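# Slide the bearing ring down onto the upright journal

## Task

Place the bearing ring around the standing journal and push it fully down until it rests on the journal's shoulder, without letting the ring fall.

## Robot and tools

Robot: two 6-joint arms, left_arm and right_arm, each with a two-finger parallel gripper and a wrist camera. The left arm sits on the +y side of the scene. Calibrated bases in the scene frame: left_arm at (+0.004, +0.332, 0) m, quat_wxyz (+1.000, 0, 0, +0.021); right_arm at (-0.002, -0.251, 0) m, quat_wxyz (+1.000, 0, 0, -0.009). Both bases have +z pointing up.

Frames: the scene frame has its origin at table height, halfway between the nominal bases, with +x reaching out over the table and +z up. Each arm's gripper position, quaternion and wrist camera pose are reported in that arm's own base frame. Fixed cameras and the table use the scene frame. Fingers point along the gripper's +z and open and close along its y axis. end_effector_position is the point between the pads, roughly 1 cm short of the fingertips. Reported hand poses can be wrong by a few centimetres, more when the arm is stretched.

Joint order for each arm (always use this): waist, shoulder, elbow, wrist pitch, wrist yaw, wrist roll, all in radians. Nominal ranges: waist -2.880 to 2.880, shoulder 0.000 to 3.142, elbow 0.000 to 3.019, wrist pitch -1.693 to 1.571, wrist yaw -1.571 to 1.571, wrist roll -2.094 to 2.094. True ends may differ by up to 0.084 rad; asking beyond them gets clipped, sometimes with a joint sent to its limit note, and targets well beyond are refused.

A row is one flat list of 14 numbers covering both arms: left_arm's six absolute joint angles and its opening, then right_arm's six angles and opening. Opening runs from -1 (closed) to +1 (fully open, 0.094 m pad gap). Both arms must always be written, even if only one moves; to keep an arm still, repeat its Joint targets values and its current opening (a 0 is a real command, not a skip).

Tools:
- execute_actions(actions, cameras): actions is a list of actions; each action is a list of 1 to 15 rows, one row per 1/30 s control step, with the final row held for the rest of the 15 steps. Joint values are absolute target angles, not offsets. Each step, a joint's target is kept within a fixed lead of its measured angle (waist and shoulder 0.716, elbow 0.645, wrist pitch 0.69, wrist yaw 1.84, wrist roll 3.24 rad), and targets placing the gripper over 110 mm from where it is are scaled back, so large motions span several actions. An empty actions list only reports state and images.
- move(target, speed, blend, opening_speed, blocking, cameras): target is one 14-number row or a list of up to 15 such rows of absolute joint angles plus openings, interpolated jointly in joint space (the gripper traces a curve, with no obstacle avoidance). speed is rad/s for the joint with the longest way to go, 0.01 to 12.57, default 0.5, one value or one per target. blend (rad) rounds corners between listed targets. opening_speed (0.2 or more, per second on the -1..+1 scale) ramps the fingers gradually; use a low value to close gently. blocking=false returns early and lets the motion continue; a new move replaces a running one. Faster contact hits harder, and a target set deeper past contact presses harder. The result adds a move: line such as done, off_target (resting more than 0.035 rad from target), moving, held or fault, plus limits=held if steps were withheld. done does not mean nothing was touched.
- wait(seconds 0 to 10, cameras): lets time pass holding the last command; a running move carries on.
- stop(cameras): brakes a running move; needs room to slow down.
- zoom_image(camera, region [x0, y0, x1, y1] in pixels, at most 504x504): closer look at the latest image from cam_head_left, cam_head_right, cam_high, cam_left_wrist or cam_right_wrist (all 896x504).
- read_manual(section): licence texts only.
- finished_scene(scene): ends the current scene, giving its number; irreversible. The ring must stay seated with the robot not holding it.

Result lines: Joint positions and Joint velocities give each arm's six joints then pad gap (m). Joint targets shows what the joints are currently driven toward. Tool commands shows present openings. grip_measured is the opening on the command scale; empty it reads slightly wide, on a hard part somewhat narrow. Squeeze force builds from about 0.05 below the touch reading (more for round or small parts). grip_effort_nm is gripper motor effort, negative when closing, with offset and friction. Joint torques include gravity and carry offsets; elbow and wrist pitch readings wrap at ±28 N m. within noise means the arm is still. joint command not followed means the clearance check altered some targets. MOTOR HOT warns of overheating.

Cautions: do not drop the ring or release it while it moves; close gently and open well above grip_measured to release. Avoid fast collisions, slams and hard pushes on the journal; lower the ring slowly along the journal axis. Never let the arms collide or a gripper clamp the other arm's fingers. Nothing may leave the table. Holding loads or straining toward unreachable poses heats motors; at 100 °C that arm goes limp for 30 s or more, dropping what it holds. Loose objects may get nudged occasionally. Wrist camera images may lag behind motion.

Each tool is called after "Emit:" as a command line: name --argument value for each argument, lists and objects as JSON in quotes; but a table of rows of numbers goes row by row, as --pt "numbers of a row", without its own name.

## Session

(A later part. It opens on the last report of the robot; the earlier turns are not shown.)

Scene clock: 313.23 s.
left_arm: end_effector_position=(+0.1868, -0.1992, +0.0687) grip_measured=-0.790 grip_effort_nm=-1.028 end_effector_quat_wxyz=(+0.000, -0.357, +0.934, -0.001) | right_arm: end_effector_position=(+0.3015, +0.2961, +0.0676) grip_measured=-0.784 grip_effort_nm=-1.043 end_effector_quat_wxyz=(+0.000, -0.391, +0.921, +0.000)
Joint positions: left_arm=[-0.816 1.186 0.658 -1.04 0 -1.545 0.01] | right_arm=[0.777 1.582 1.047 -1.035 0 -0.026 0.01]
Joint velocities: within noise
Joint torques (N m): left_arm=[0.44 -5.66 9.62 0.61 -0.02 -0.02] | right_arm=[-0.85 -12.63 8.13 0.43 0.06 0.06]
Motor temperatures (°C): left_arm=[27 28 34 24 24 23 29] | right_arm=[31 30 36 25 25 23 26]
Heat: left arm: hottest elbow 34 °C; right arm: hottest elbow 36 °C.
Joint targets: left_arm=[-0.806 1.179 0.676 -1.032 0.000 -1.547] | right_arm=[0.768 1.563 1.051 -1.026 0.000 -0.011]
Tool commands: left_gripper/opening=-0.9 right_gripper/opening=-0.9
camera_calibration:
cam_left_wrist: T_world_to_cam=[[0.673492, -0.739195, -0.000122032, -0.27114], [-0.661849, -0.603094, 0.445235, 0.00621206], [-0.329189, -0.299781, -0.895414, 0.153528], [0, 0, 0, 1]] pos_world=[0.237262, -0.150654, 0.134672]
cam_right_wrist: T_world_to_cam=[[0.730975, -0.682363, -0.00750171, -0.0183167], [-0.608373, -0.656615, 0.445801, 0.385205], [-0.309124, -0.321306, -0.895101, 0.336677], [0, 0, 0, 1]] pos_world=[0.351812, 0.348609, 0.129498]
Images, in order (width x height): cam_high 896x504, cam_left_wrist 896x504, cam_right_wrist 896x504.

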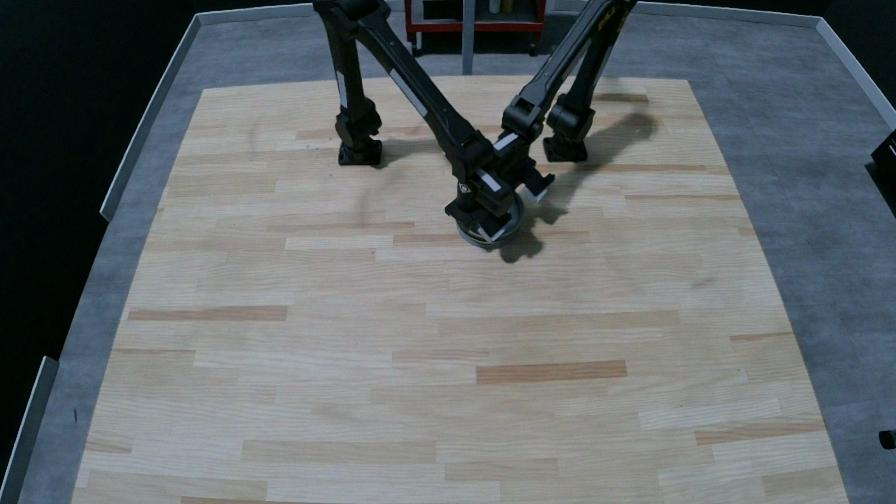

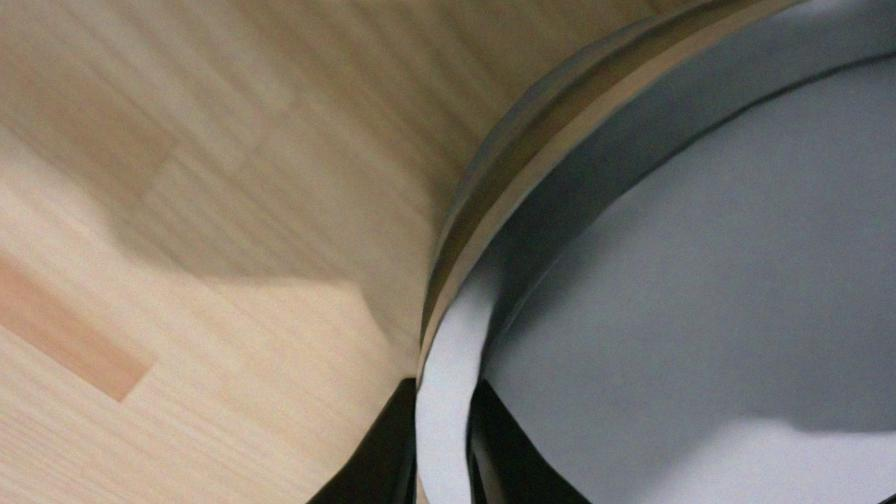

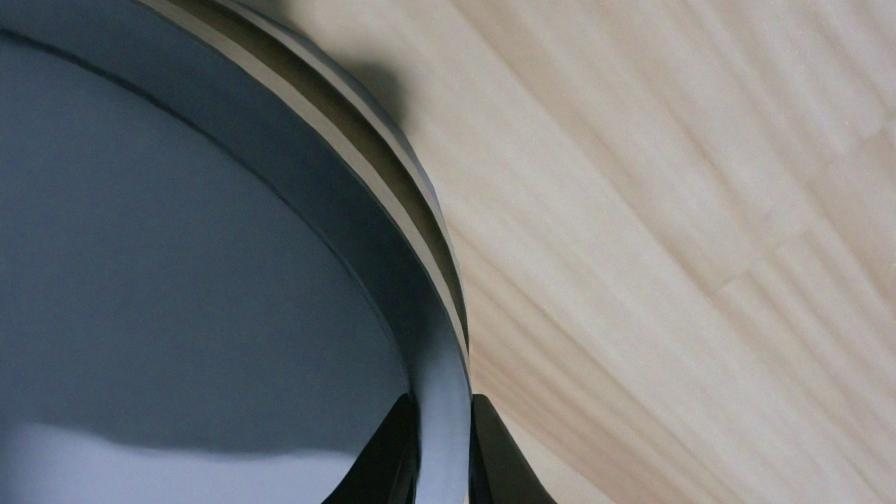

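Emit:
execute_actions --actions '[]' --cameras '["cam_head_left", "cam_head_right", "cam_high"]'

Emit:
zoom_image --camera "cam_high" --region '[430, 165, 570, 265]'

Emit:
zoom_image --camera "cam_head_right" --region '[350, 380, 490, 480]'

Emit:
zoom_image --camera "cam_head_left" --region '[430, 380, 600, 490]'

Scene clock: 314.57 s.
left_arm: end_effector_position=(+0.1868, -0.1992, +0.0687) grip_measured=-0.790 grip_effort_nm=-1.028 end_effector_quat_wxyz=(+0.000, -0.357, +0.934, -0.001) | right_arm: end_effector_position=(+0.3015, +0.2961, +0.0676) grip_measured=-0.784 grip_effort_nm=-1.053 end_effector_quat_wxyz=(+0.000, -0.391, +0.921, +0.000)
Joint positions: left_arm=[-0.816 1.186 0.658 -1.04 0 -1.545 0.01] | right_arm=[0.777 1.582 1.047 -1.035 0 -0.026 0.01]
Joint velocities: within noise
Joint torques (N m): left_arm=[1.2 -5.66 9.73 0.5 -0.02 -0.02] | right_arm=[-1.03 -12.4 8.05 0.35 0.01 0.07]
Motor temperatures (°C): left_arm=[27 28 34 24 24 23 29] | right_arm=[31 30 36 25 25 23 26]
Heat: left arm: hottest elbow 34 °C; right arm: hottest elbow 36 °C.
Joint targets: left_arm=[-0.806 1.179 0.676 -1.032 0.000 -1.547] | right_arm=[0.768 1.563 1.051 -1.026 0.000 -0.011]
Tool commands: left_gripper/opening=-0.9 right_gripper/opening=-0.9
Images, in order (width x height): cam_head_left 896x504, cam_head_right 896x504, cam_high 896x504.

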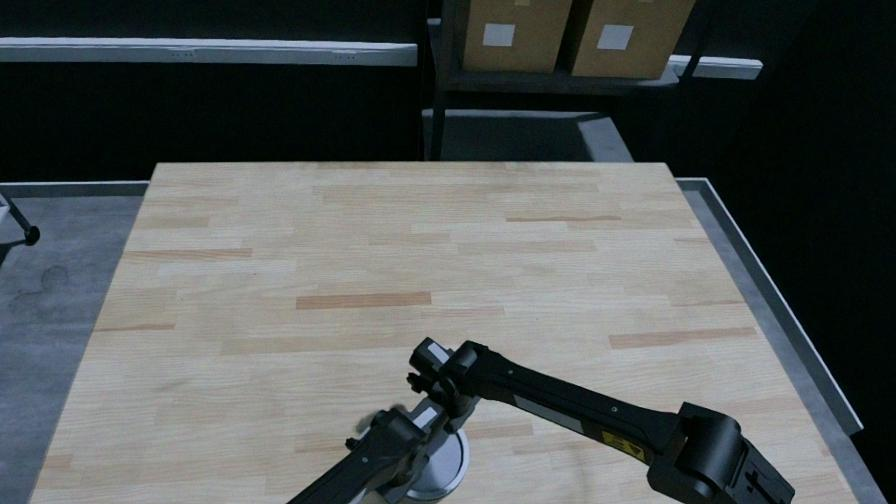

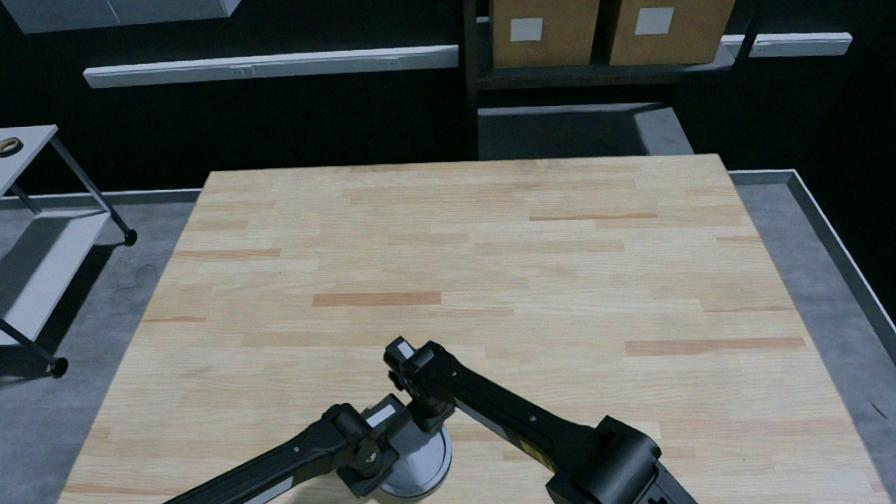

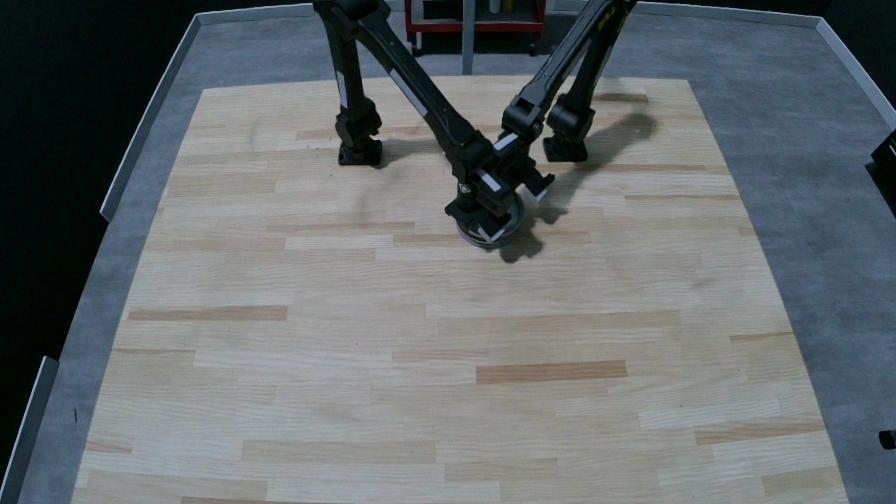

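Scaled by 3.600 from the camera's 896x504 image, which has a finer 1280x720 frame.

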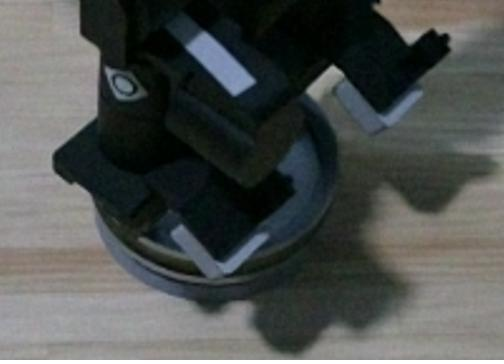

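Scaled by 3.600 from the camera's 896x504 image, which has a finer 1280x720 frame.

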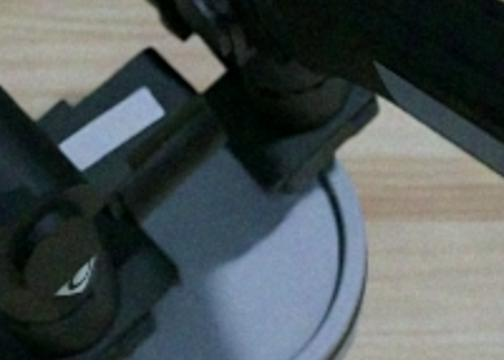

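Scaled by 2.965 from the camera's 896x504 image, which has a finer 1280x720 frame.

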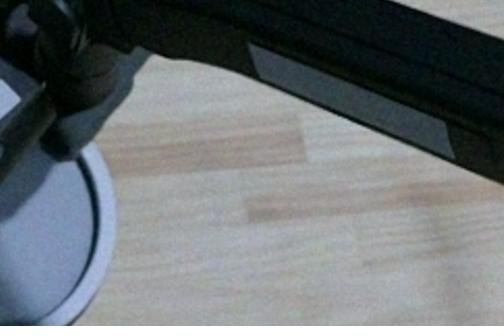

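Emit:
move --target '[-0.8060, 1.1806, 0.6741, -1.0289, 0, -1.5468, -0.90, 0.7683, 1.5643, 1.0503, -1.0243, 0, -0.0112, -0.90]' --speed 0.01 --cameras '[]'

Scene clock: 315.70 s.
left_arm: end_effector_position=(+0.1868, -0.1993, +0.0682) grip_measured=-0.790 grip_effort_nm=-1.023 end_effector_quat_wxyz=(+0.000, -0.357, +0.934, -0.001) | right_arm: end_effector_position=(+0.3013, +0.2959, +0.0665) grip_measured=-0.784 grip_effort_nm=-1.048 end_effector_quat_wxyz=(+0.000, -0.391, +0.921, +0.000)
Joint positions: left_arm=[-0.816 1.188 0.658 -1.039 0 -1.545 0.01] | right_arm=[0.777 1.583 1.044 -1.031 0 -0.026 0.01]
Joint velocities: within noise
Joint torques (N m): left_arm=[1.38 -5.6 9.69 0.64 -0.02 0] | right_arm=[-1.2 -12.45 8.24 0.29 0.04 0.05]
Motor temperatures (°C): left_arm=[27 28 34 24 24 23 29] | right_arm=[31 30 36 25 25 23 26]
Heat: left arm: hottest elbow 34 °C; right arm: hottest elbow 36 °C.
Joint targets: left_arm=[-0.806 1.181 0.674 -1.029 0.000 -1.547] | right_arm=[0.768 1.564 1.050 -1.024 0.000 -0.011]
move: done
No camera images: "cameras" was empty.

Emit:
move --target '[-0.8060, 1.1819, 0.6725, -1.0262, 0, -1.5468, -0.90, 0.7683, 1.5648, 1.0497, -1.0232, 0, -0.0112, -0.90]' --speed 0.01 --cameras '["cam_left_wrist", "cam_right_wrist"]'

Scene clock: 316.67 s.
left_arm: end_effector_position=(+0.1868, -0.1993, +0.0678) grip_measured=-0.790 grip_effort_nm=-1.023 end_effector_quat_wxyz=(+0.000, -0.357, +0.934, -0.001) | right_arm: end_effector_position=(+0.3012, +0.2958, +0.0662) grip_measured=-0.784 grip_effort_nm=-1.043 end_effector_quat_wxyz=(+0.000, -0.391, +0.921, +0.000)
Joint positions: left_arm=[-0.816 1.188 0.656 -1.037 0 -1.545 0.01] | right_arm=[0.777 1.583 1.043 -1.03 0 -0.026 0.01]
Joint velocities: within noise
Joint torques (N m): left_arm=[0.91 -5.83 9.62 0.79 -0.01 -0.01] | right_arm=[-1.08 -12.51 8.09 0.24 0.05 0.05]
Motor temperatures (°C): left_arm=[27 28 34 24 24 23 29] | right_arm=[31 30 36 25 25 23 26]
Heat: left arm: hottest elbow 34 °C; right arm: hottest elbow 36 °C.
Joint targets: left_arm=[-0.806 1.182 0.673 -1.026 0.000 -1.547] | right_arm=[0.768 1.565 1.050 -1.023 0.000 -0.011]
move: done
camera_calibration:
cam_left_wrist: T_world_to_cam=[[0.673539, -0.739152, -0.000467481, -0.271174], [-0.661701, -0.603245, 0.445249, 0.00644806], [-0.329388, -0.299583, -0.895407, 0.152859], [0, 0, 0, 1]] pos_world=[0.237263, -0.150755, 0.133873]
cam_right_wrist: T_world_to_cam=[[0.730981, -0.682357, -0.00747588, -0.0182457], [-0.608613, -0.656858, 0.445115, 0.385602], [-0.308638, -0.32082, -0.895442, 0.334999], [0, 0, 0, 1]] pos_world=[0.351413, 0.34831, 0.128199]
Images, in order (width x height): cam_left_wrist 896x504, cam_right_wrist 896x504.

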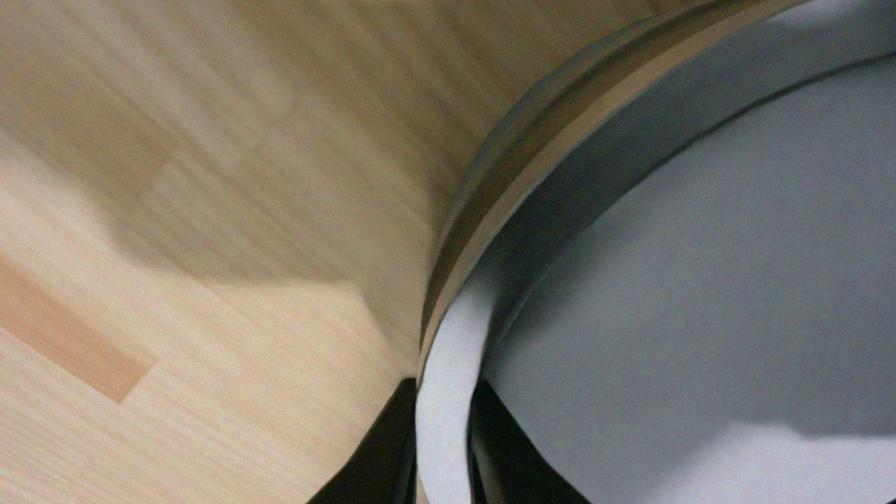

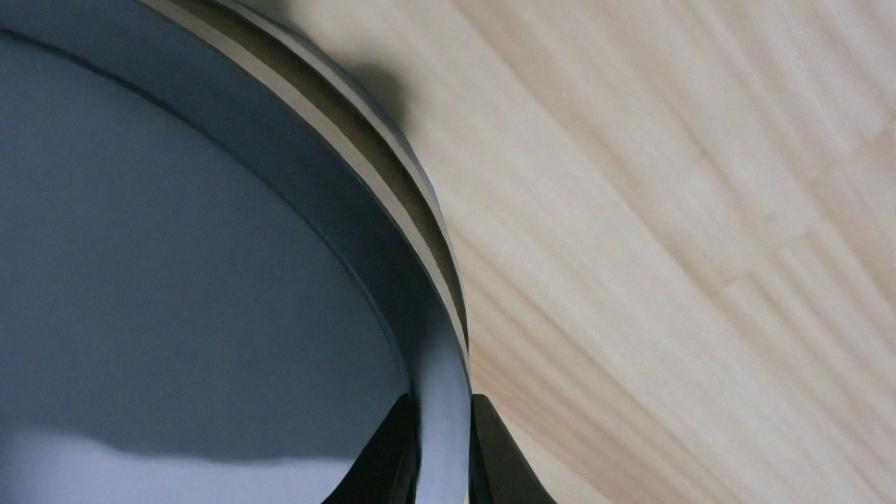

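Emit:
move --target '[-0.8060, 1.1835, 0.6705, -1.0228, 0, -1.5468, -0.90, 0.7683, 1.5653, 1.0491, -1.0221, 0, -0.0112, -0.90]' --speed 0.01 --cameras '[]'

Scene clock: 317.77 s.
left_arm: end_effector_position=(+0.1867, -0.1992, +0.0677) grip_measured=-0.790 grip_effort_nm=-1.023 end_effector_quat_wxyz=(+0.000, -0.357, +0.934, -0.001) | right_arm: end_effector_position=(+0.3012, +0.2959, +0.0661) grip_measured=-0.784 grip_effort_nm=-1.048 end_effector_quat_wxyz=(+0.001, -0.391, +0.921, +0.001)
Joint positions: left_arm=[-0.816 1.188 0.656 -1.037 0 -1.545 0.01] | right_arm=[0.777 1.583 1.043 -1.029 0 -0.026 0.01]
Joint velocities: within noise
Joint torques (N m): left_arm=[1.14 -5.3 9.47 0.77 -0.02 -0.01] | right_arm=[-1.2 -12.34 8.1 0.38 0.03 0.05]
Motor temperatures (°C): left_arm=[27 28 34 24 24 23 29] | right_arm=[31 30 36 25 25 23 26]
Heat: left arm: hottest elbow 34 °C; right arm: hottest elbow 36 °C.
Joint targets: left_arm=[-0.806 1.183 0.671 -1.023 0.000 -1.547] | right_arm=[0.768 1.565 1.049 -1.022 0.000 -0.011]
move: done
No camera images: "cameras" was empty.

Emit:
move --target '[-0.8060, 1.1843, 0.6696, -1.0211, 0, -1.5468, -0.90, 0.7683, 1.5660, 1.0484, -1.0208, 0, -0.0112, -0.90]' --speed 0.01 --cameras '["cam_left_wrist", "cam_right_wrist"]'

Scene clock: 319.00 s.
left_arm: end_effector_position=(+0.1867, -0.1992, +0.0677) grip_measured=-0.790 grip_effort_nm=-1.018 end_effector_quat_wxyz=(+0.000, -0.357, +0.934, -0.001) | right_arm: end_effector_position=(+0.3012, +0.2959, +0.0658) grip_measured=-0.784 grip_effort_nm=-1.048 end_effector_quat_wxyz=(+0.001, -0.391, +0.921, +0.001)
Joint positions: left_arm=[-0.816 1.188 0.656 -1.037 0 -1.545 0.01] | right_arm=[0.777 1.583 1.042 -1.028 0 -0.026 0.01]
Joint velocities: within noise
Joint torques (N m): left_arm=[1.08 -5.13 9.22 0.85 -0.02 -0.01] | right_arm=[-0.97 -12.51 8.13 0.21 0.04 0.07]
Motor temperatures (°C): left_arm=[27 28 34 24 24 23 29] | right_arm=[31 30 36 25 25 23 26]
Heat: left arm: hottest elbow 34 °C; right arm: hottest elbow 36 °C.
Joint targets: left_arm=[-0.806 1.184 0.670 -1.021 0.000 -1.547] | right_arm=[0.768 1.566 1.048 -1.021 0.000 -0.011]
move: done
camera_calibration:
cam_left_wrist: T_world_to_cam=[[0.673539, -0.739152, -0.000467481, -0.2711], [-0.661701, -0.603245, 0.445249, 0.00655291], [-0.329388, -0.299583, -0.895407, 0.152799], [0, 0, 0, 1]] pos_world=[0.237263, -0.150655, 0.133773]
cam_right_wrist: T_world_to_cam=[[0.731028, -0.682307, -0.00747969, -0.0182822], [-0.608803, -0.657147, 0.444427, 0.386036], [-0.308151, -0.320335, -0.895784, 0.334345], [0, 0, 0, 1]] pos_world=[0.351414, 0.348311, 0.127799]
Images, in order (width x height): cam_left_wrist 896x504, cam_right_wrist 896x504.

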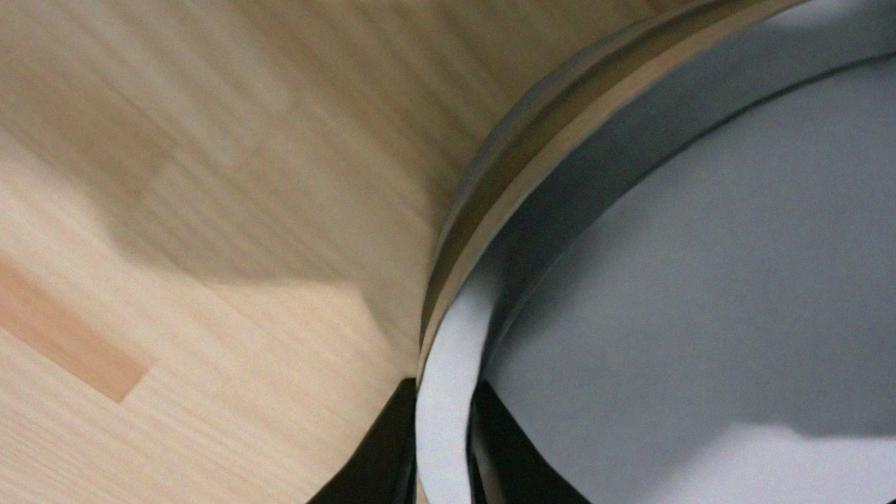

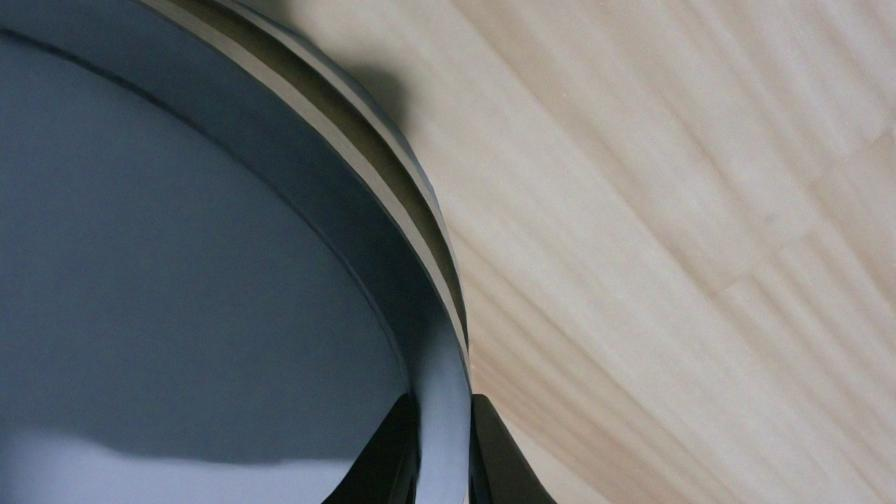

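Emit:
move --target '[-0.8060, 1.1843, 0.6696, -1.0211, 0, -1.5468, -0.90, 0.7683, 1.5667, 1.0477, -1.0194, 0, -0.0112, -0.90]' --speed 0.01 --cameras '[]'

Scene clock: 320.03 s.
left_arm: end_effector_position=(+0.1867, -0.1992, +0.0677) grip_measured=-0.790 grip_effort_nm=-1.018 end_effector_quat_wxyz=(+0.000, -0.357, +0.934, -0.001) | right_arm: end_effector_position=(+0.3012, +0.2958, +0.0656) grip_measured=-0.784 grip_effort_nm=-1.048 end_effector_quat_wxyz=(+0.001, -0.391, +0.921, +0.001)
Joint positions: left_arm=[-0.816 1.188 0.656 -1.037 0 -1.545 0.01] | right_arm=[0.777 1.583 1.042 -1.027 0 -0.026 0.01]
Joint velocities: within noise
Joint torques (N m): left_arm=[1.08 -5.83 9.33 0.95 -0.01 -0.01] | right_arm=[-0.79 -12.28 8.14 0.27 0.04 0.08]
Motor temperatures (°C): left_arm=[27 28 34 24 24 23 29] | right_arm=[31 30 36 25 25 23 26]
Heat: left arm: hottest elbow 34 °C; right arm: hottest elbow 36 °C.
Joint targets: left_arm=[-0.806 1.184 0.670 -1.021 0.000 -1.547] | right_arm=[0.768 1.567 1.048 -1.019 0.000 -0.011]
move: done
No camera images: "cameras" was empty.

Emit:
move --target '[-0.8060, 1.1843, 0.6696, -1.0211, 0, -1.5468, -0.90, 0.7683, 1.5675, 1.0469, -1.0178, 0, -0.0112, -0.90]' --speed 0.01 --cameras '[]'

Scene clock: 320.93 s.
left_arm: end_effector_position=(+0.1868, -0.1993, +0.0677) grip_measured=-0.790 grip_effort_nm=-1.023 end_effector_quat_wxyz=(+0.000, -0.357, +0.934, -0.001) | right_arm: end_effector_position=(+0.3013, +0.2959, +0.0655) grip_measured=-0.784 grip_effort_nm=-1.048 end_effector_quat_wxyz=(+0.001, -0.391, +0.921, +0.001)
Joint positions: left_arm=[-0.816 1.188 0.656 -1.036 0 -1.545 0.01] | right_arm=[0.777 1.583 1.041 -1.026 0 -0.026 0.01]
Joint velocities: within noise
Joint torques (N m): left_arm=[1.32 -5.13 9.26 0.92 -0.02 0] | right_arm=[-0.73 -12.45 8.23 0.42 0.03 0.07]
Motor temperatures (°C): left_arm=[27 28 34 24 24 23 29] | right_arm=[31 30 36 25 25 23 26]
Heat: left arm: hottest elbow 34 °C; right arm: hottest elbow 36 °C.
Joint targets: left_arm=[-0.806 1.184 0.670 -1.021 0.000 -1.547] | right_arm=[0.768 1.567 1.047 -1.018 0.000 -0.011]
move: done
No camera images: "cameras" was empty.

Emit:
move --target '[-0.8060, 1.1843, 0.6696, -1.0211, 0, -1.5468, -0.90, 0.7683, 1.5685, 1.0459, -1.0158, 0, -0.0112, -0.90]' --speed 0.01 --cameras '["cam_left_wrist", "cam_right_wrist"]'

Scene clock: 321.93 s.
left_arm: end_effector_position=(+0.1868, -0.1993, +0.0677) grip_measured=-0.790 grip_effort_nm=-1.028 end_effector_quat_wxyz=(+0.000, -0.357, +0.934, -0.001) | right_arm: end_effector_position=(+0.3013, +0.2959, +0.0651) grip_measured=-0.784 grip_effort_nm=-1.043 end_effector_quat_wxyz=(+0.001, -0.391, +0.921, +0.001)
Joint positions: left_arm=[-0.816 1.188 0.656 -1.036 0 -1.545 0.01] | right_arm=[0.777 1.583 1.04 -1.025 0 -0.026 0.01]
Joint velocities: within noise
Joint torques (N m): left_arm=[1.44 -5.13 9.31 0.87 -0.06 -0.02] | right_arm=[-0.79 -12.22 8.12 0.27 0.06 0.04]
Motor temperatures (°C): left_arm=[27 28 34 24 24 23 29] | right_arm=[31 30 36 25 25 23 26]
Heat: left arm: hottest elbow 34 °C; right arm: hottest elbow 36 °C.
Joint targets: left_arm=[-0.806 1.184 0.670 -1.021 0.000 -1.547] | right_arm=[0.768 1.569 1.046 -1.016 0.000 -0.011]
move: done
camera_calibration:
cam_left_wrist: T_world_to_cam=[[0.673492, -0.739195, -0.000122032, -0.271214], [-0.661849, -0.603094, 0.445235, 0.00655246], [-0.329189, -0.299781, -0.895414, 0.152692], [0, 0, 0, 1]] pos_world=[0.237262, -0.150754, 0.133772]
cam_right_wrist: T_world_to_cam=[[0.730993, -0.682345, -0.00739543, -0.0182724], [-0.609349, -0.657595, 0.443015, 0.386832], [-0.307152, -0.319335, -0.896484, 0.333199], [0, 0, 0, 1]] pos_world=[0.351415, 0.348313, 0.1272]
Images, in order (width x height): cam_left_wrist 896x504, cam_right_wrist 896x504.

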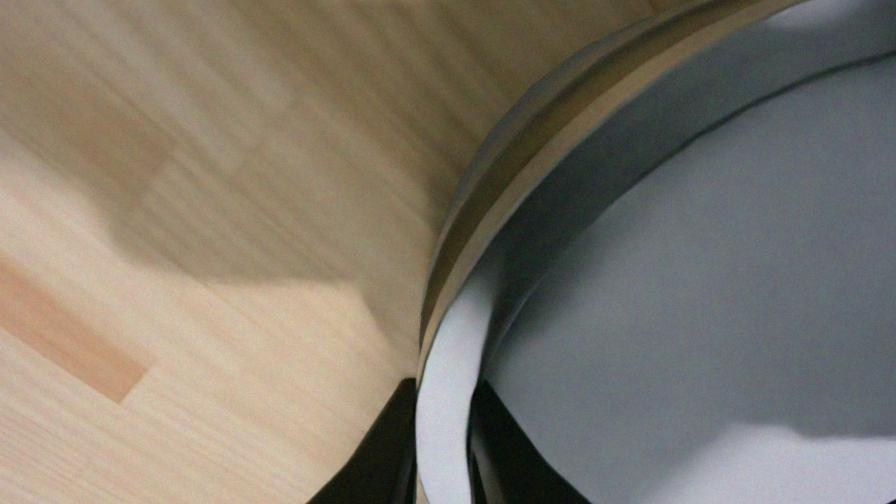

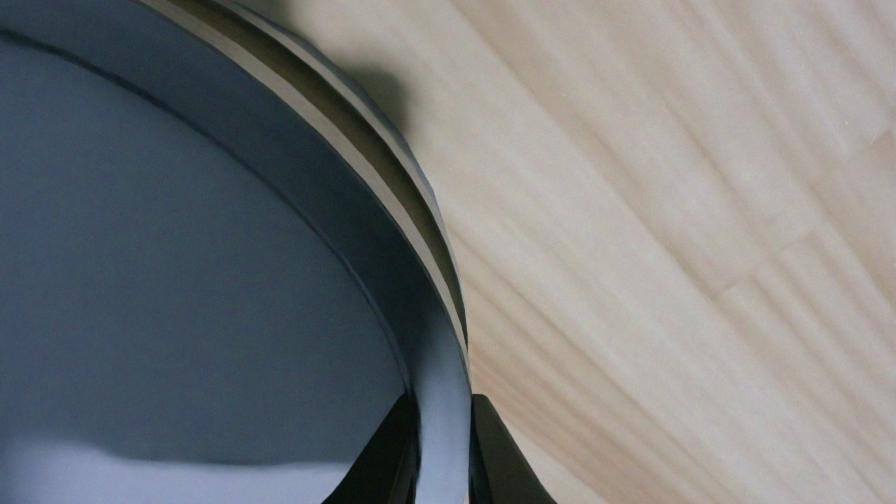

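Emit:
zoom_image --camera "cam_left_wrist" --region '[420, 330, 540, 430]'

Emit:
zoom_image --camera "cam_right_wrist" --region '[350, 340, 470, 440]'

Scaled by 4.200 from the camera's 896x504 image, which has a finer 1280x720 frame.

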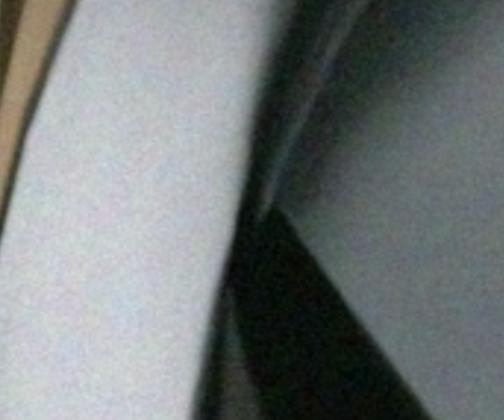

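Scaled by 4.200 from the camera's 896x504 image, which has a finer 1280x720 frame.

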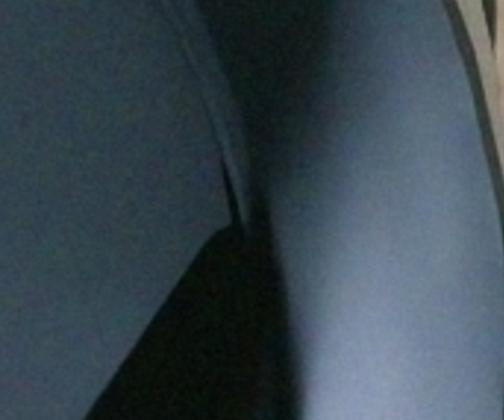

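Emit:
move --target '[-0.8060, 1.1843, 0.6696, -1.0211, 0, -1.5468, -0.90, 0.7683, 1.5695, 1.0449, -1.0138, 0, -0.0112, -0.90]' --speed 0.01 --cameras '[]'

Emit:
move --target '[-0.8060, 1.1843, 0.6696, -1.0211, 0, -1.5468, -0.90, 0.7683, 1.5704, 1.0440, -1.0118, 0, -0.0112, -0.90]' --speed 0.01 --cameras '[]'

Scene clock: 332.07 s.
left_arm: end_effector_position=(+0.1869, -0.1994, +0.0677) grip_measured=-0.790 grip_effort_nm=-1.018 end_effector_quat_wxyz=(+0.001, -0.357, +0.934, -0.002) | right_arm: end_effector_position=(+0.3014, +0.2960, +0.0649) grip_measured=-0.784 grip_effort_nm=-1.053 end_effector_quat_wxyz=(+0.002, -0.391, +0.921, +0.001)
Joint positions: left_arm=[-0.816 1.188 0.656 -1.036 0 -1.545 0.01] | right_arm=[0.777 1.584 1.04 -1.024 0 -0.026 0.01]
Joint velocities: within noise
Joint torques (N m): left_arm=[1.03 -5.71 9.21 0.91 0 -0.03] | right_arm=[-0.62 -12.22 7.94 0.5 0.04 0.08]
Motor temperatures (°C): left_arm=[27 28 34 24 24 23 29] | right_arm=[31 30 36 25 25 23 26]
Heat: left arm: hottest elbow 34 °C; right arm: hottest elbow 36 °C.
Joint targets: left_arm=[-0.806 1.184 0.670 -1.021 0.000 -1.547] | right_arm=[0.768 1.569 1.045 -1.014 0.000 -0.011]
move: done
No camera images: "cameras" was empty.

Scene clock: 332.77 s.
left_arm: end_effector_position=(+0.1869, -0.1994, +0.0677) grip_measured=-0.790 grip_effort_nm=-1.028 end_effector_quat_wxyz=(+0.001, -0.357, +0.934, -0.002) | right_arm: end_effector_position=(+0.3015, +0.2961, +0.0648) grip_measured=-0.784 grip_effort_nm=-1.048 end_effector_quat_wxyz=(+0.002, -0.391, +0.921, +0.001)
Joint positions: left_arm=[-0.816 1.188 0.656 -1.036 0 -1.545 0.01] | right_arm=[0.777 1.584 1.04 -1.023 0 -0.026 0.01]
Joint velocities: within noise
Joint torques (N m): left_arm=[1.2 -5.48 9.28 0.9 -0.01 -0.01] | right_arm=[-1.08 -12.34 7.97 0.35 0.04 0.07]
Motor temperatures (°C): left_arm=[27 28 34 24 24 23 29] | right_arm=[31 30 36 25 25 23 26]
Heat: left arm: hottest elbow 34 °C; right arm: hottest elbow 36 °C.
Joint targets: left_arm=[-0.806 1.184 0.670 -1.021 0.000 -1.547] | right_arm=[0.768 1.570 1.044 -1.012 0.000 -0.011]
move: done
No camera images: "cameras" was empty.

Emit:
move --target '[-0.8060, 1.1843, 0.6696, -1.0211, 0, -1.5468, -0.90, 0.7683, 1.5715, 1.0429, -1.0098, 0, -0.0112, -0.90]' --speed 0.01 --cameras '["cam_left_wrist", "cam_right_wrist"]'

Scene clock: 333.77 s.
left_arm: end_effector_position=(+0.1869, -0.1994, +0.0677) grip_measured=-0.790 grip_effort_nm=-1.018 end_effector_quat_wxyz=(+0.001, -0.357, +0.934, -0.002) | right_arm: end_effector_position=(+0.3016, +0.2962, +0.0645) grip_measured=-0.784 grip_effort_nm=-1.048 end_effector_quat_wxyz=(+0.002, -0.391, +0.921, +0.001)
Joint positions: left_arm=[-0.816 1.188 0.656 -1.036 0 -1.545 0.01] | right_arm=[0.777 1.585 1.04 -1.022 0 -0.026 0.01]
Joint velocities: within noise
Joint torques (N m): left_arm=[1.03 -5.66 9.26 0.91 -0.02 0] | right_arm=[-0.79 -12.04 7.75 0.54 0.04 0.06]
Motor temperatures (°C): left_arm=[27 28 34 24 24 23 29] | right_arm=[31 30 35 25 25 23 26]
Heat: left arm: hottest elbow 34 °C; right arm: hottest elbow 35 °C.
Joint targets: left_arm=[-0.806 1.184 0.670 -1.021 0.000 -1.547] | right_arm=[0.768 1.572 1.043 -1.010 0.000 -0.011]
move: done
camera_calibration:
cam_left_wrist: T_world_to_cam=[[0.673535, -0.739155, 0.000320793, -0.271344], [-0.661953, -0.602993, 0.445217, 0.00666109], [-0.328891, -0.300081, -0.895423, 0.15261], [0, 0, 0, 1]] pos_world=[0.237361, -0.150753, 0.133772]
cam_right_wrist: T_world_to_cam=[[0.73104, -0.682294, -0.00739905, -0.0183251], [-0.609538, -0.657883, 0.442327, 0.387732], [-0.306665, -0.318849, -0.896823, 0.332553], [0, 0, 0, 1]] pos_world=[0.351716, 0.348613, 0.126601]
Images, in order (width x height): cam_left_wrist 896x504, cam_right_wrist 896x504.

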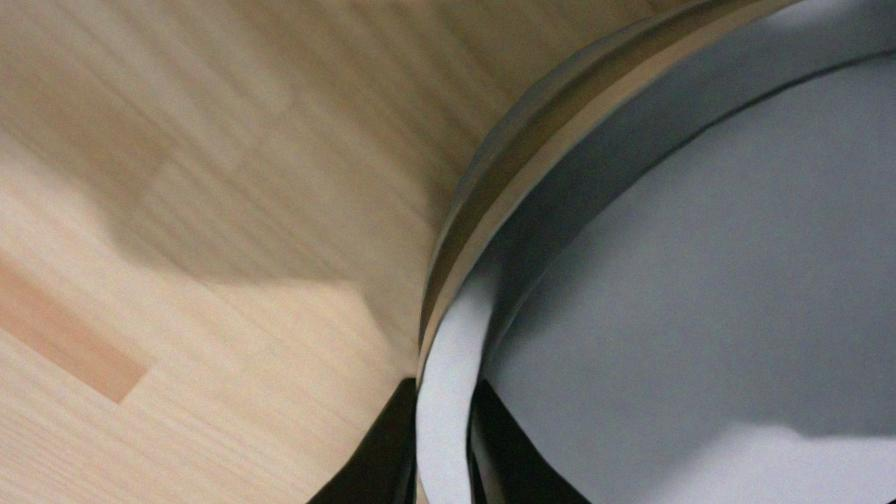

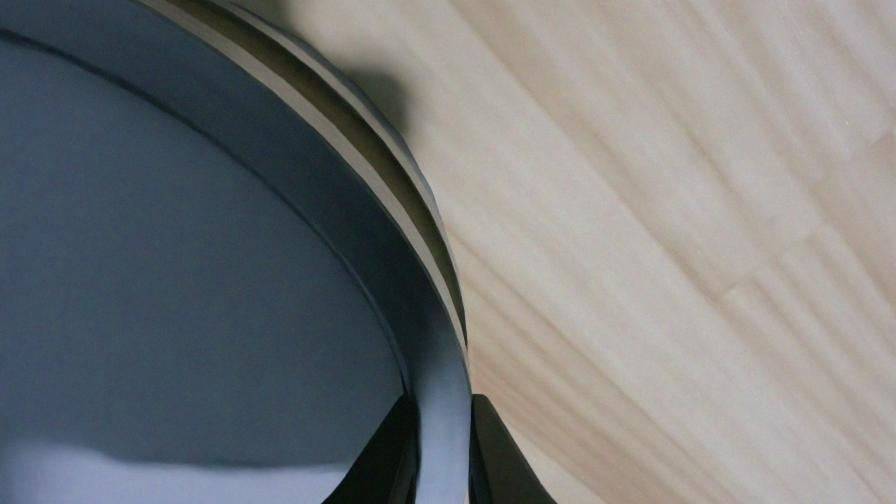

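Emit:
execute_actions --actions '[[[-0.8060, 1.1843, 0.6696, -1.0211, 0, -1.5468, -0.90, 0.7683, 1.5715, 1.0429, -1.0098, 0, -0.0112, -0.84]], [[-0.8060, 1.1843, 0.6696, -1.0211, 0, -1.5468, -0.90, 0.7683, 1.5715, 1.0429, -1.0098, 0, -0.0112, -0.815]], [[-0.8060, 1.1843, 0.6696, -1.0211, 0, -1.5468, -0.90, 0.7683, 1.5715, 1.0429, -1.0098, 0, -0.0112, -0.805]], [[-0.8060, 1.1843, 0.6696, -1.0211, 0, -1.5468, -0.90, 0.7683, 1.5715, 1.0429, -1.0098, 0, -0.0112, -0.80]], [[-0.8060, 1.1843, 0.6696, -1.0211, 0, -1.5468, -0.90, 0.7683, 1.5715, 1.0429, -1.0098, 0, -0.0112, -0.796]], [[-0.8060, 1.1843, 0.6696, -1.0211, 0, -1.5468, -0.90, 0.7683, 1.5715, 1.0429, -1.0098, 0, -0.0112, -0.792]], [[-0.8060, 1.1843, 0.6696, -1.0211, 0, -1.5468, -0.90, 0.7683, 1.5715, 1.0429, -1.0098, 0, -0.0112, -0.789]], [[-0.8060, 1.1843, 0.6696, -1.0211, 0, -1.5468, -0.90, 0.7683, 1.5715, 1.0429, -1.0098, 0, -0.0112, -0.786]]]' --cameras '["cam_right_wrist"]'

Scene clock: 340.80 s.
left_arm: end_effector_position=(+0.1869, -0.1994, +0.0677) grip_measured=-0.790 grip_effort_nm=-1.023 end_effector_quat_wxyz=(+0.001, -0.357, +0.934, -0.002) | right_arm: end_effector_position=(+0.3016, +0.2962, +0.0645) grip_measured=-0.784 grip_effort_nm=-1.053 end_effector_quat_wxyz=(+0.002, -0.391, +0.921, +0.001)
Joint positions: left_arm=[-0.816 1.188 0.656 -1.036 0 -1.545 0.01] | right_arm=[0.777 1.585 1.04 -1.022 0 -0.026 0.01]
Joint velocities: within noise
Joint torques (N m): left_arm=[1.14 -5.19 9.31 0.94 0.01 -0.02] | right_arm=[-1.03 -12.4 7.75 0.51 0.03 0.08]
Motor temperatures (°C): left_arm=[27 28 34 24 24 23 29] | right_arm=[31 30 35 25 25 23 27]
Heat: left arm: hottest elbow 34 °C; right arm: hottest elbow 35 °C.
Joint targets: left_arm=[-0.806 1.184 0.670 -1.021 0.000 -1.547] | right_arm=[0.768 1.572 1.043 -1.010 0.000 -0.011]
camera_calibration:
cam_right_wrist: T_world_to_cam=[[0.73104, -0.682294, -0.00739905, -0.0183251], [-0.609538, -0.657883, 0.442327, 0.387732], [-0.306665, -0.318849, -0.896823, 0.332553], [0, 0, 0, 1]] pos_world=[0.351716, 0.348613, 0.126601]
Images, in order (width x height): cam_right_wrist 896x504.

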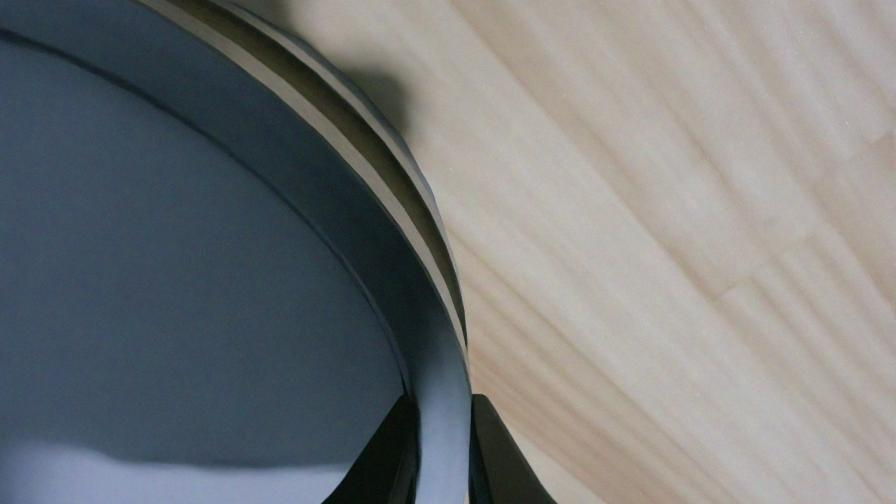

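Emit:
execute_actions --actions '[[[-0.8060, 1.1843, 0.6696, -1.0211, 0, -1.5468, -0.90, 0.7683, 1.5715, 1.0429, -1.0098, 0, -0.0112, -0.783]], [[-0.8060, 1.1843, 0.6696, -1.0211, 0, -1.5468, -0.90, 0.7683, 1.5715, 1.0429, -1.0098, 0, -0.0112, -0.780]], [[-0.8060, 1.1843, 0.6696, -1.0211, 0, -1.5468, -0.90, 0.7683, 1.5715, 1.0429, -1.0098, 0, -0.0112, -0.777]], [[-0.8060, 1.1843, 0.6696, -1.0211, 0, -1.5468, -0.90, 0.7683, 1.5715, 1.0429, -1.0098, 0, -0.0112, -0.774]], [[-0.8060, 1.1843, 0.6696, -1.0211, 0, -1.5468, -0.90, 0.7683, 1.5715, 1.0429, -1.0098, 0, -0.0112, -0.771]], [[-0.8060, 1.1843, 0.6696, -1.0211, 0, -1.5468, -0.90, 0.7683, 1.5715, 1.0429, -1.0098, 0, -0.0112, -0.768]]]' --cameras '[]'

Scene clock: 344.53 s.
left_arm: end_effector_position=(+0.1869, -0.1994, +0.0677) grip_measured=-0.790 grip_effort_nm=-1.018 end_effector_quat_wxyz=(+0.001, -0.357, +0.934, -0.002) | right_arm: end_effector_position=(+0.3016, +0.2962, +0.0645) grip_measured=-0.765 grip_effort_nm=-0.769 end_effector_quat_wxyz=(+0.002, -0.391, +0.921, +0.001)
Joint positions: left_arm=[-0.816 1.188 0.656 -1.036 0 -1.545 0.01] | right_arm=[0.777 1.585 1.04 -1.022 0 -0.026 0.011]
Joint velocities: within noise
Joint torques (N m): left_arm=[1.44 -5.13 9.36 0.84 -0.02 0.01] | right_arm=[-0.85 -11.99 7.8 0.54 0.02 0.06]
Motor temperatures (°C): left_arm=[27 27 34 24 24 23 29] | right_arm=[31 30 35 25 25 23 26]
Heat: left arm: hottest elbow 34 °C; right arm: hottest elbow 35 °C.
Joint targets: left_arm=[-0.806 1.184 0.670 -1.021 0.000 -1.547] | right_arm=[0.768 1.571 1.043 -1.010 0.000 -0.011]
No camera images: "cameras" was empty.

Emit:
execute_actions --actions '[[[-0.8060, 1.1843, 0.6696, -1.0211, 0, -1.5468, -0.90, 0.7683, 1.5715, 1.0429, -1.0098, 0, -0.0112, -0.764]], [[-0.8060, 1.1843, 0.6696, -1.0211, 0, -1.5468, -0.90, 0.7683, 1.5715, 1.0429, -1.0098, 0, -0.0112, -0.760]], [[-0.8060, 1.1843, 0.6696, -1.0211, 0, -1.5468, -0.90, 0.7683, 1.5715, 1.0429, -1.0098, 0, -0.0112, -0.756]], [[-0.8060, 1.1843, 0.6696, -1.0211, 0, -1.5468, -0.90, 0.7683, 1.5715, 1.0429, -1.0098, 0, -0.0112, -0.752]]]' --cameras '["cam_right_wrist"]'

Scene clock: 347.20 s.
left_arm: end_effector_position=(+0.1869, -0.1994, +0.0677) grip_measured=-0.790 grip_effort_nm=-1.028 end_effector_quat_wxyz=(+0.001, -0.357, +0.934, -0.002) | right_arm: end_effector_position=(+0.3016, +0.2962, +0.0645) grip_measured=-0.748 grip_effort_nm=-0.247 end_effector_quat_wxyz=(+0.002, -0.391, +0.921, +0.001)
Joint positions: left_arm=[-0.816 1.188 0.656 -1.036 0 -1.545 0.01] | right_arm=[0.777 1.585 1.04 -1.022 0 -0.026 0.012]
Joint velocities: within noise
Joint torques (N m): left_arm=[1.08 -5.54 9.28 0.85 0 0] | right_arm=[-0.85 -12.34 7.84 0.61 0.06 0.06]
Motor temperatures (°C): left_arm=[27 27 34 24 24 23 29] | right_arm=[31 30 35 25 25 23 26]
Heat: left arm: hottest elbow 34 °C; right arm: hottest elbow 35 °C.
Joint targets: left_arm=[-0.806 1.184 0.670 -1.021 0.000 -1.547] | right_arm=[0.768 1.571 1.043 -1.010 0.000 -0.011]
camera_calibration:
cam_right_wrist: T_world_to_cam=[[0.73104, -0.682294, -0.00739905, -0.0183251], [-0.609538, -0.657883, 0.442327, 0.387732], [-0.306665, -0.318849, -0.896823, 0.332553], [0, 0, 0, 1]] pos_world=[0.351716, 0.348613, 0.126601]
Images, in order (width x height): cam_right_wrist 896x504.

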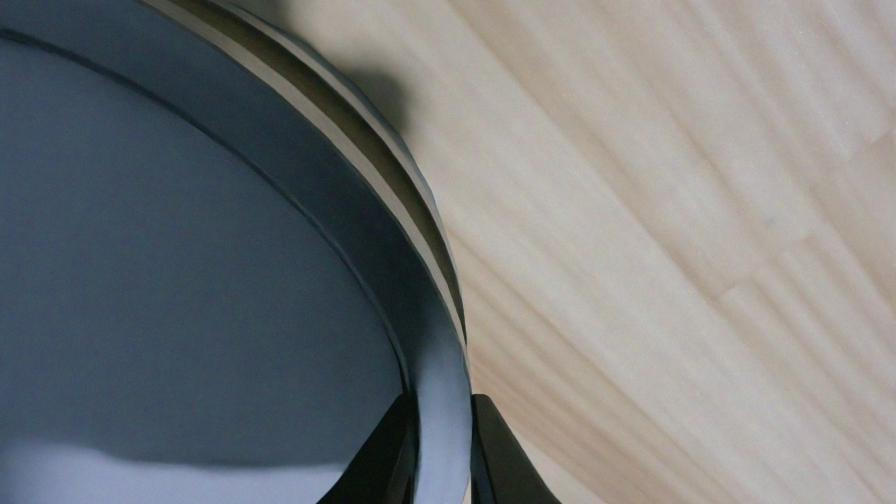

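Emit:
execute_actions --actions '[[[-0.8060, 1.1843, 0.6696, -1.0211, 0, -1.5468, -0.90, 0.7683, 1.5715, 1.0429, -1.0098, 0, -0.0112, -0.748]], [[-0.8060, 1.1843, 0.6696, -1.0211, 0, -1.5468, -0.90, 0.7683, 1.5715, 1.0429, -1.0098, 0, -0.0112, -0.744]], [[-0.8060, 1.1843, 0.6696, -1.0211, 0, -1.5468, -0.90, 0.7683, 1.5715, 1.0429, -1.0098, 0, -0.0112, -0.740]], [[-0.8060, 1.1843, 0.6696, -1.0211, 0, -1.5468, -0.90, 0.7683, 1.5715, 1.0429, -1.0098, 0, -0.0112, -0.736]]]' --cameras '["cam_left_wrist", "cam_right_wrist"]'

Scene clock: 349.80 s.
left_arm: end_effector_position=(+0.1870, -0.1995, +0.0677) grip_measured=-0.790 grip_effort_nm=-1.013 end_effector_quat_wxyz=(+0.001, -0.357, +0.934, -0.002) | right_arm: end_effector_position=(+0.3016, +0.2962, +0.0645) grip_measured=-0.735 grip_effort_nm=-0.056 end_effector_quat_wxyz=(+0.002, -0.391, +0.921, +0.001)
Joint positions: left_arm=[-0.816 1.188 0.656 -1.035 0 -1.545 0.01] | right_arm=[0.777 1.585 1.04 -1.022 0 -0.025 0.012]
Joint velocities: within noise
Joint torques (N m): left_arm=[1.14 -5.48 9.36 0.87 -0.01 -0.03] | right_arm=[-0.97 -12.51 7.73 0.58 0.04 0.07]
Motor temperatures (°C): left_arm=[27 27 34 24 24 23 29] | right_arm=[31 30 35 25 25 23 26]
Heat: left arm: hottest elbow 34 °C; right arm: hottest elbow 35 °C.
Joint targets: left_arm=[-0.806 1.184 0.670 -1.021 0.000 -1.547] | right_arm=[0.768 1.571 1.043 -1.010 0.000 -0.011]
camera_calibration:
cam_left_wrist: T_world_to_cam=[[0.673553, -0.739138, 0.00101886, -0.271578], [-0.662137, -0.60277, 0.445245, 0.00674101], [-0.328483, -0.300571, -0.895408, 0.15244], [0, 0, 0, 1]] pos_world=[0.237459, -0.150851, 0.133771]
cam_right_wrist: T_world_to_cam=[[0.730738, -0.682619, -0.00734397, -0.018113], [-0.609848, -0.657596, 0.442327, 0.387742], [-0.30677, -0.318746, -0.896824, 0.332554], [0, 0, 0, 1]] pos_world=[0.351717, 0.348614, 0.126601]
Images, in order (width x height): cam_left_wrist 896x504, cam_right_wrist 896x504.

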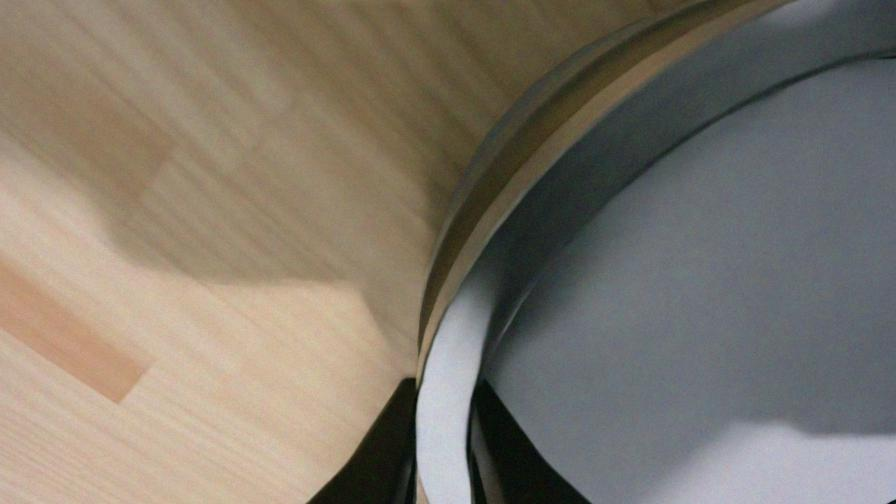

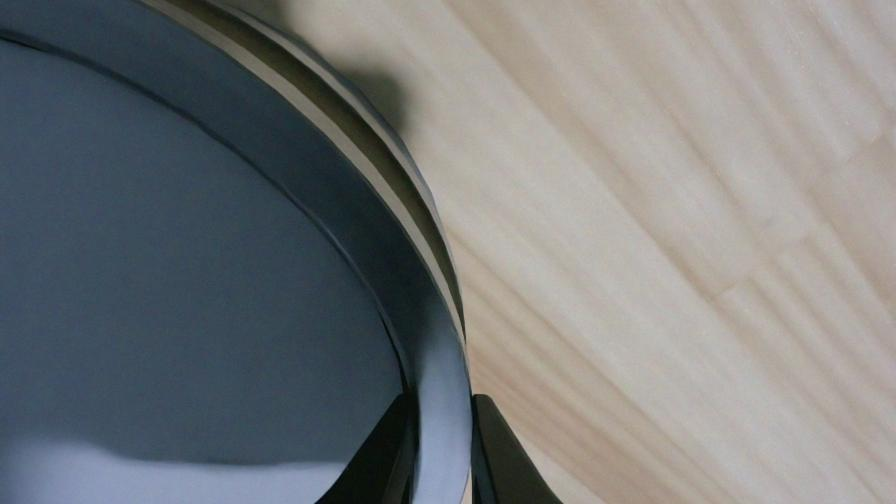

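Emit:
execute_actions --actions '[[[-0.8060, 1.1843, 0.6696, -1.0211, 0, -1.5468, -0.90, 0.7683, 1.5715, 1.0429, -1.0098, 0, -0.0112, -0.732]], [[-0.8060, 1.1843, 0.6696, -1.0211, 0, -1.5468, -0.90, 0.7683, 1.5715, 1.0429, -1.0098, 0, -0.0112, -0.727]], [[-0.8060, 1.1843, 0.6696, -1.0211, 0, -1.5468, -0.90, 0.7683, 1.5715, 1.0429, -1.0098, 0, -0.0112, -0.720]], [[-0.8060, 1.1843, 0.6696, -1.0211, 0, -1.5468, -0.90, 0.7683, 1.5715, 1.0429, -1.0098, 0, -0.0112, -0.710]]]' --cameras '["cam_left_wrist", "cam_right_wrist"]'

Scene clock: 352.37 s.
left_arm: end_effector_position=(+0.1870, -0.1995, +0.0677) grip_measured=-0.790 grip_effort_nm=-1.023 end_effector_quat_wxyz=(+0.001, -0.357, +0.934, -0.002) | right_arm: end_effector_position=(+0.3021, +0.2967, +0.0655) grip_measured=-0.712 grip_effort_nm=0.076 end_effector_quat_wxyz=(+0.004, -0.389, +0.921, +0.002)
Joint positions: left_arm=[-0.816 1.188 0.656 -1.035 0 -1.545 0.01] | right_arm=[0.777 1.582 1.04 -1.02 0 -0.023 0.014]
Joint velocities: within noise
Joint torques (N m): left_arm=[0.97 -5.95 9.31 0.8 -0.02 -0.02] | right_arm=[-0.97 -11.81 7.87 0.44 0.04 0.04]
Motor temperatures (°C): left_arm=[27 27 34 24 24 23 29] | right_arm=[31 30 35 25 25 23 26]
Heat: left arm: hottest elbow 34 °C; right arm: hottest elbow 35 °C.
Joint targets: left_arm=[-0.806 1.184 0.670 -1.021 0.000 -1.547] | right_arm=[0.768 1.571 1.043 -1.010 0.000 -0.011]
camera_calibration:
cam_left_wrist: T_world_to_cam=[[0.673553, -0.739138, 0.00101886, -0.271578], [-0.662137, -0.60277, 0.445245, 0.00674101], [-0.328483, -0.300571, -0.895408, 0.15244], [0, 0, 0, 1]] pos_world=[0.237459, -0.150851, 0.133771]
cam_right_wrist: T_world_to_cam=[[0.729227, -0.684235, -0.00713148, -0.0172604], [-0.61289, -0.657755, 0.437863, 0.389138], [-0.304292, -0.314931, -0.899013, 0.332049], [0, 0, 0, 1]] pos_world=[0.352125, 0.348719, 0.128005]
Images, in order (width x height): cam_left_wrist 896x504, cam_right_wrist 896x504.

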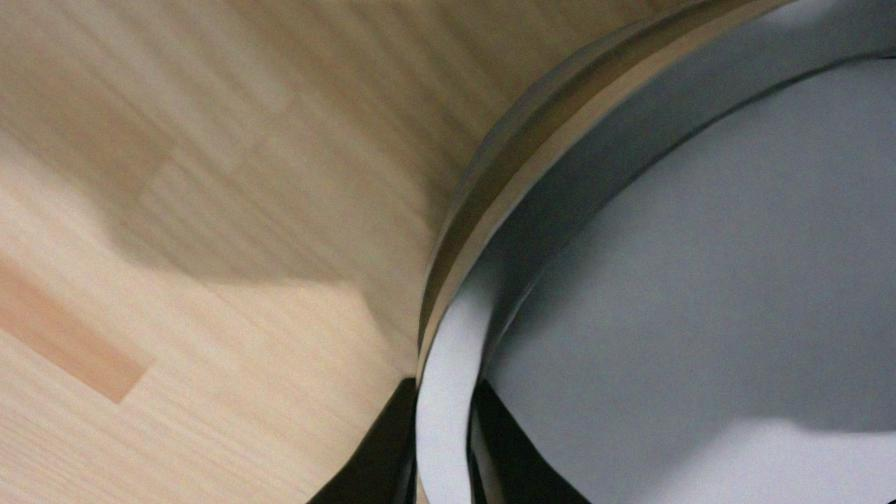

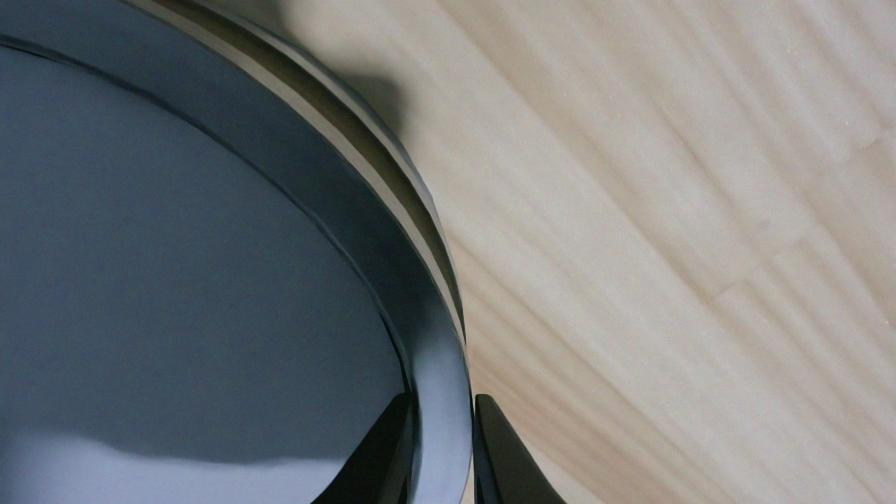

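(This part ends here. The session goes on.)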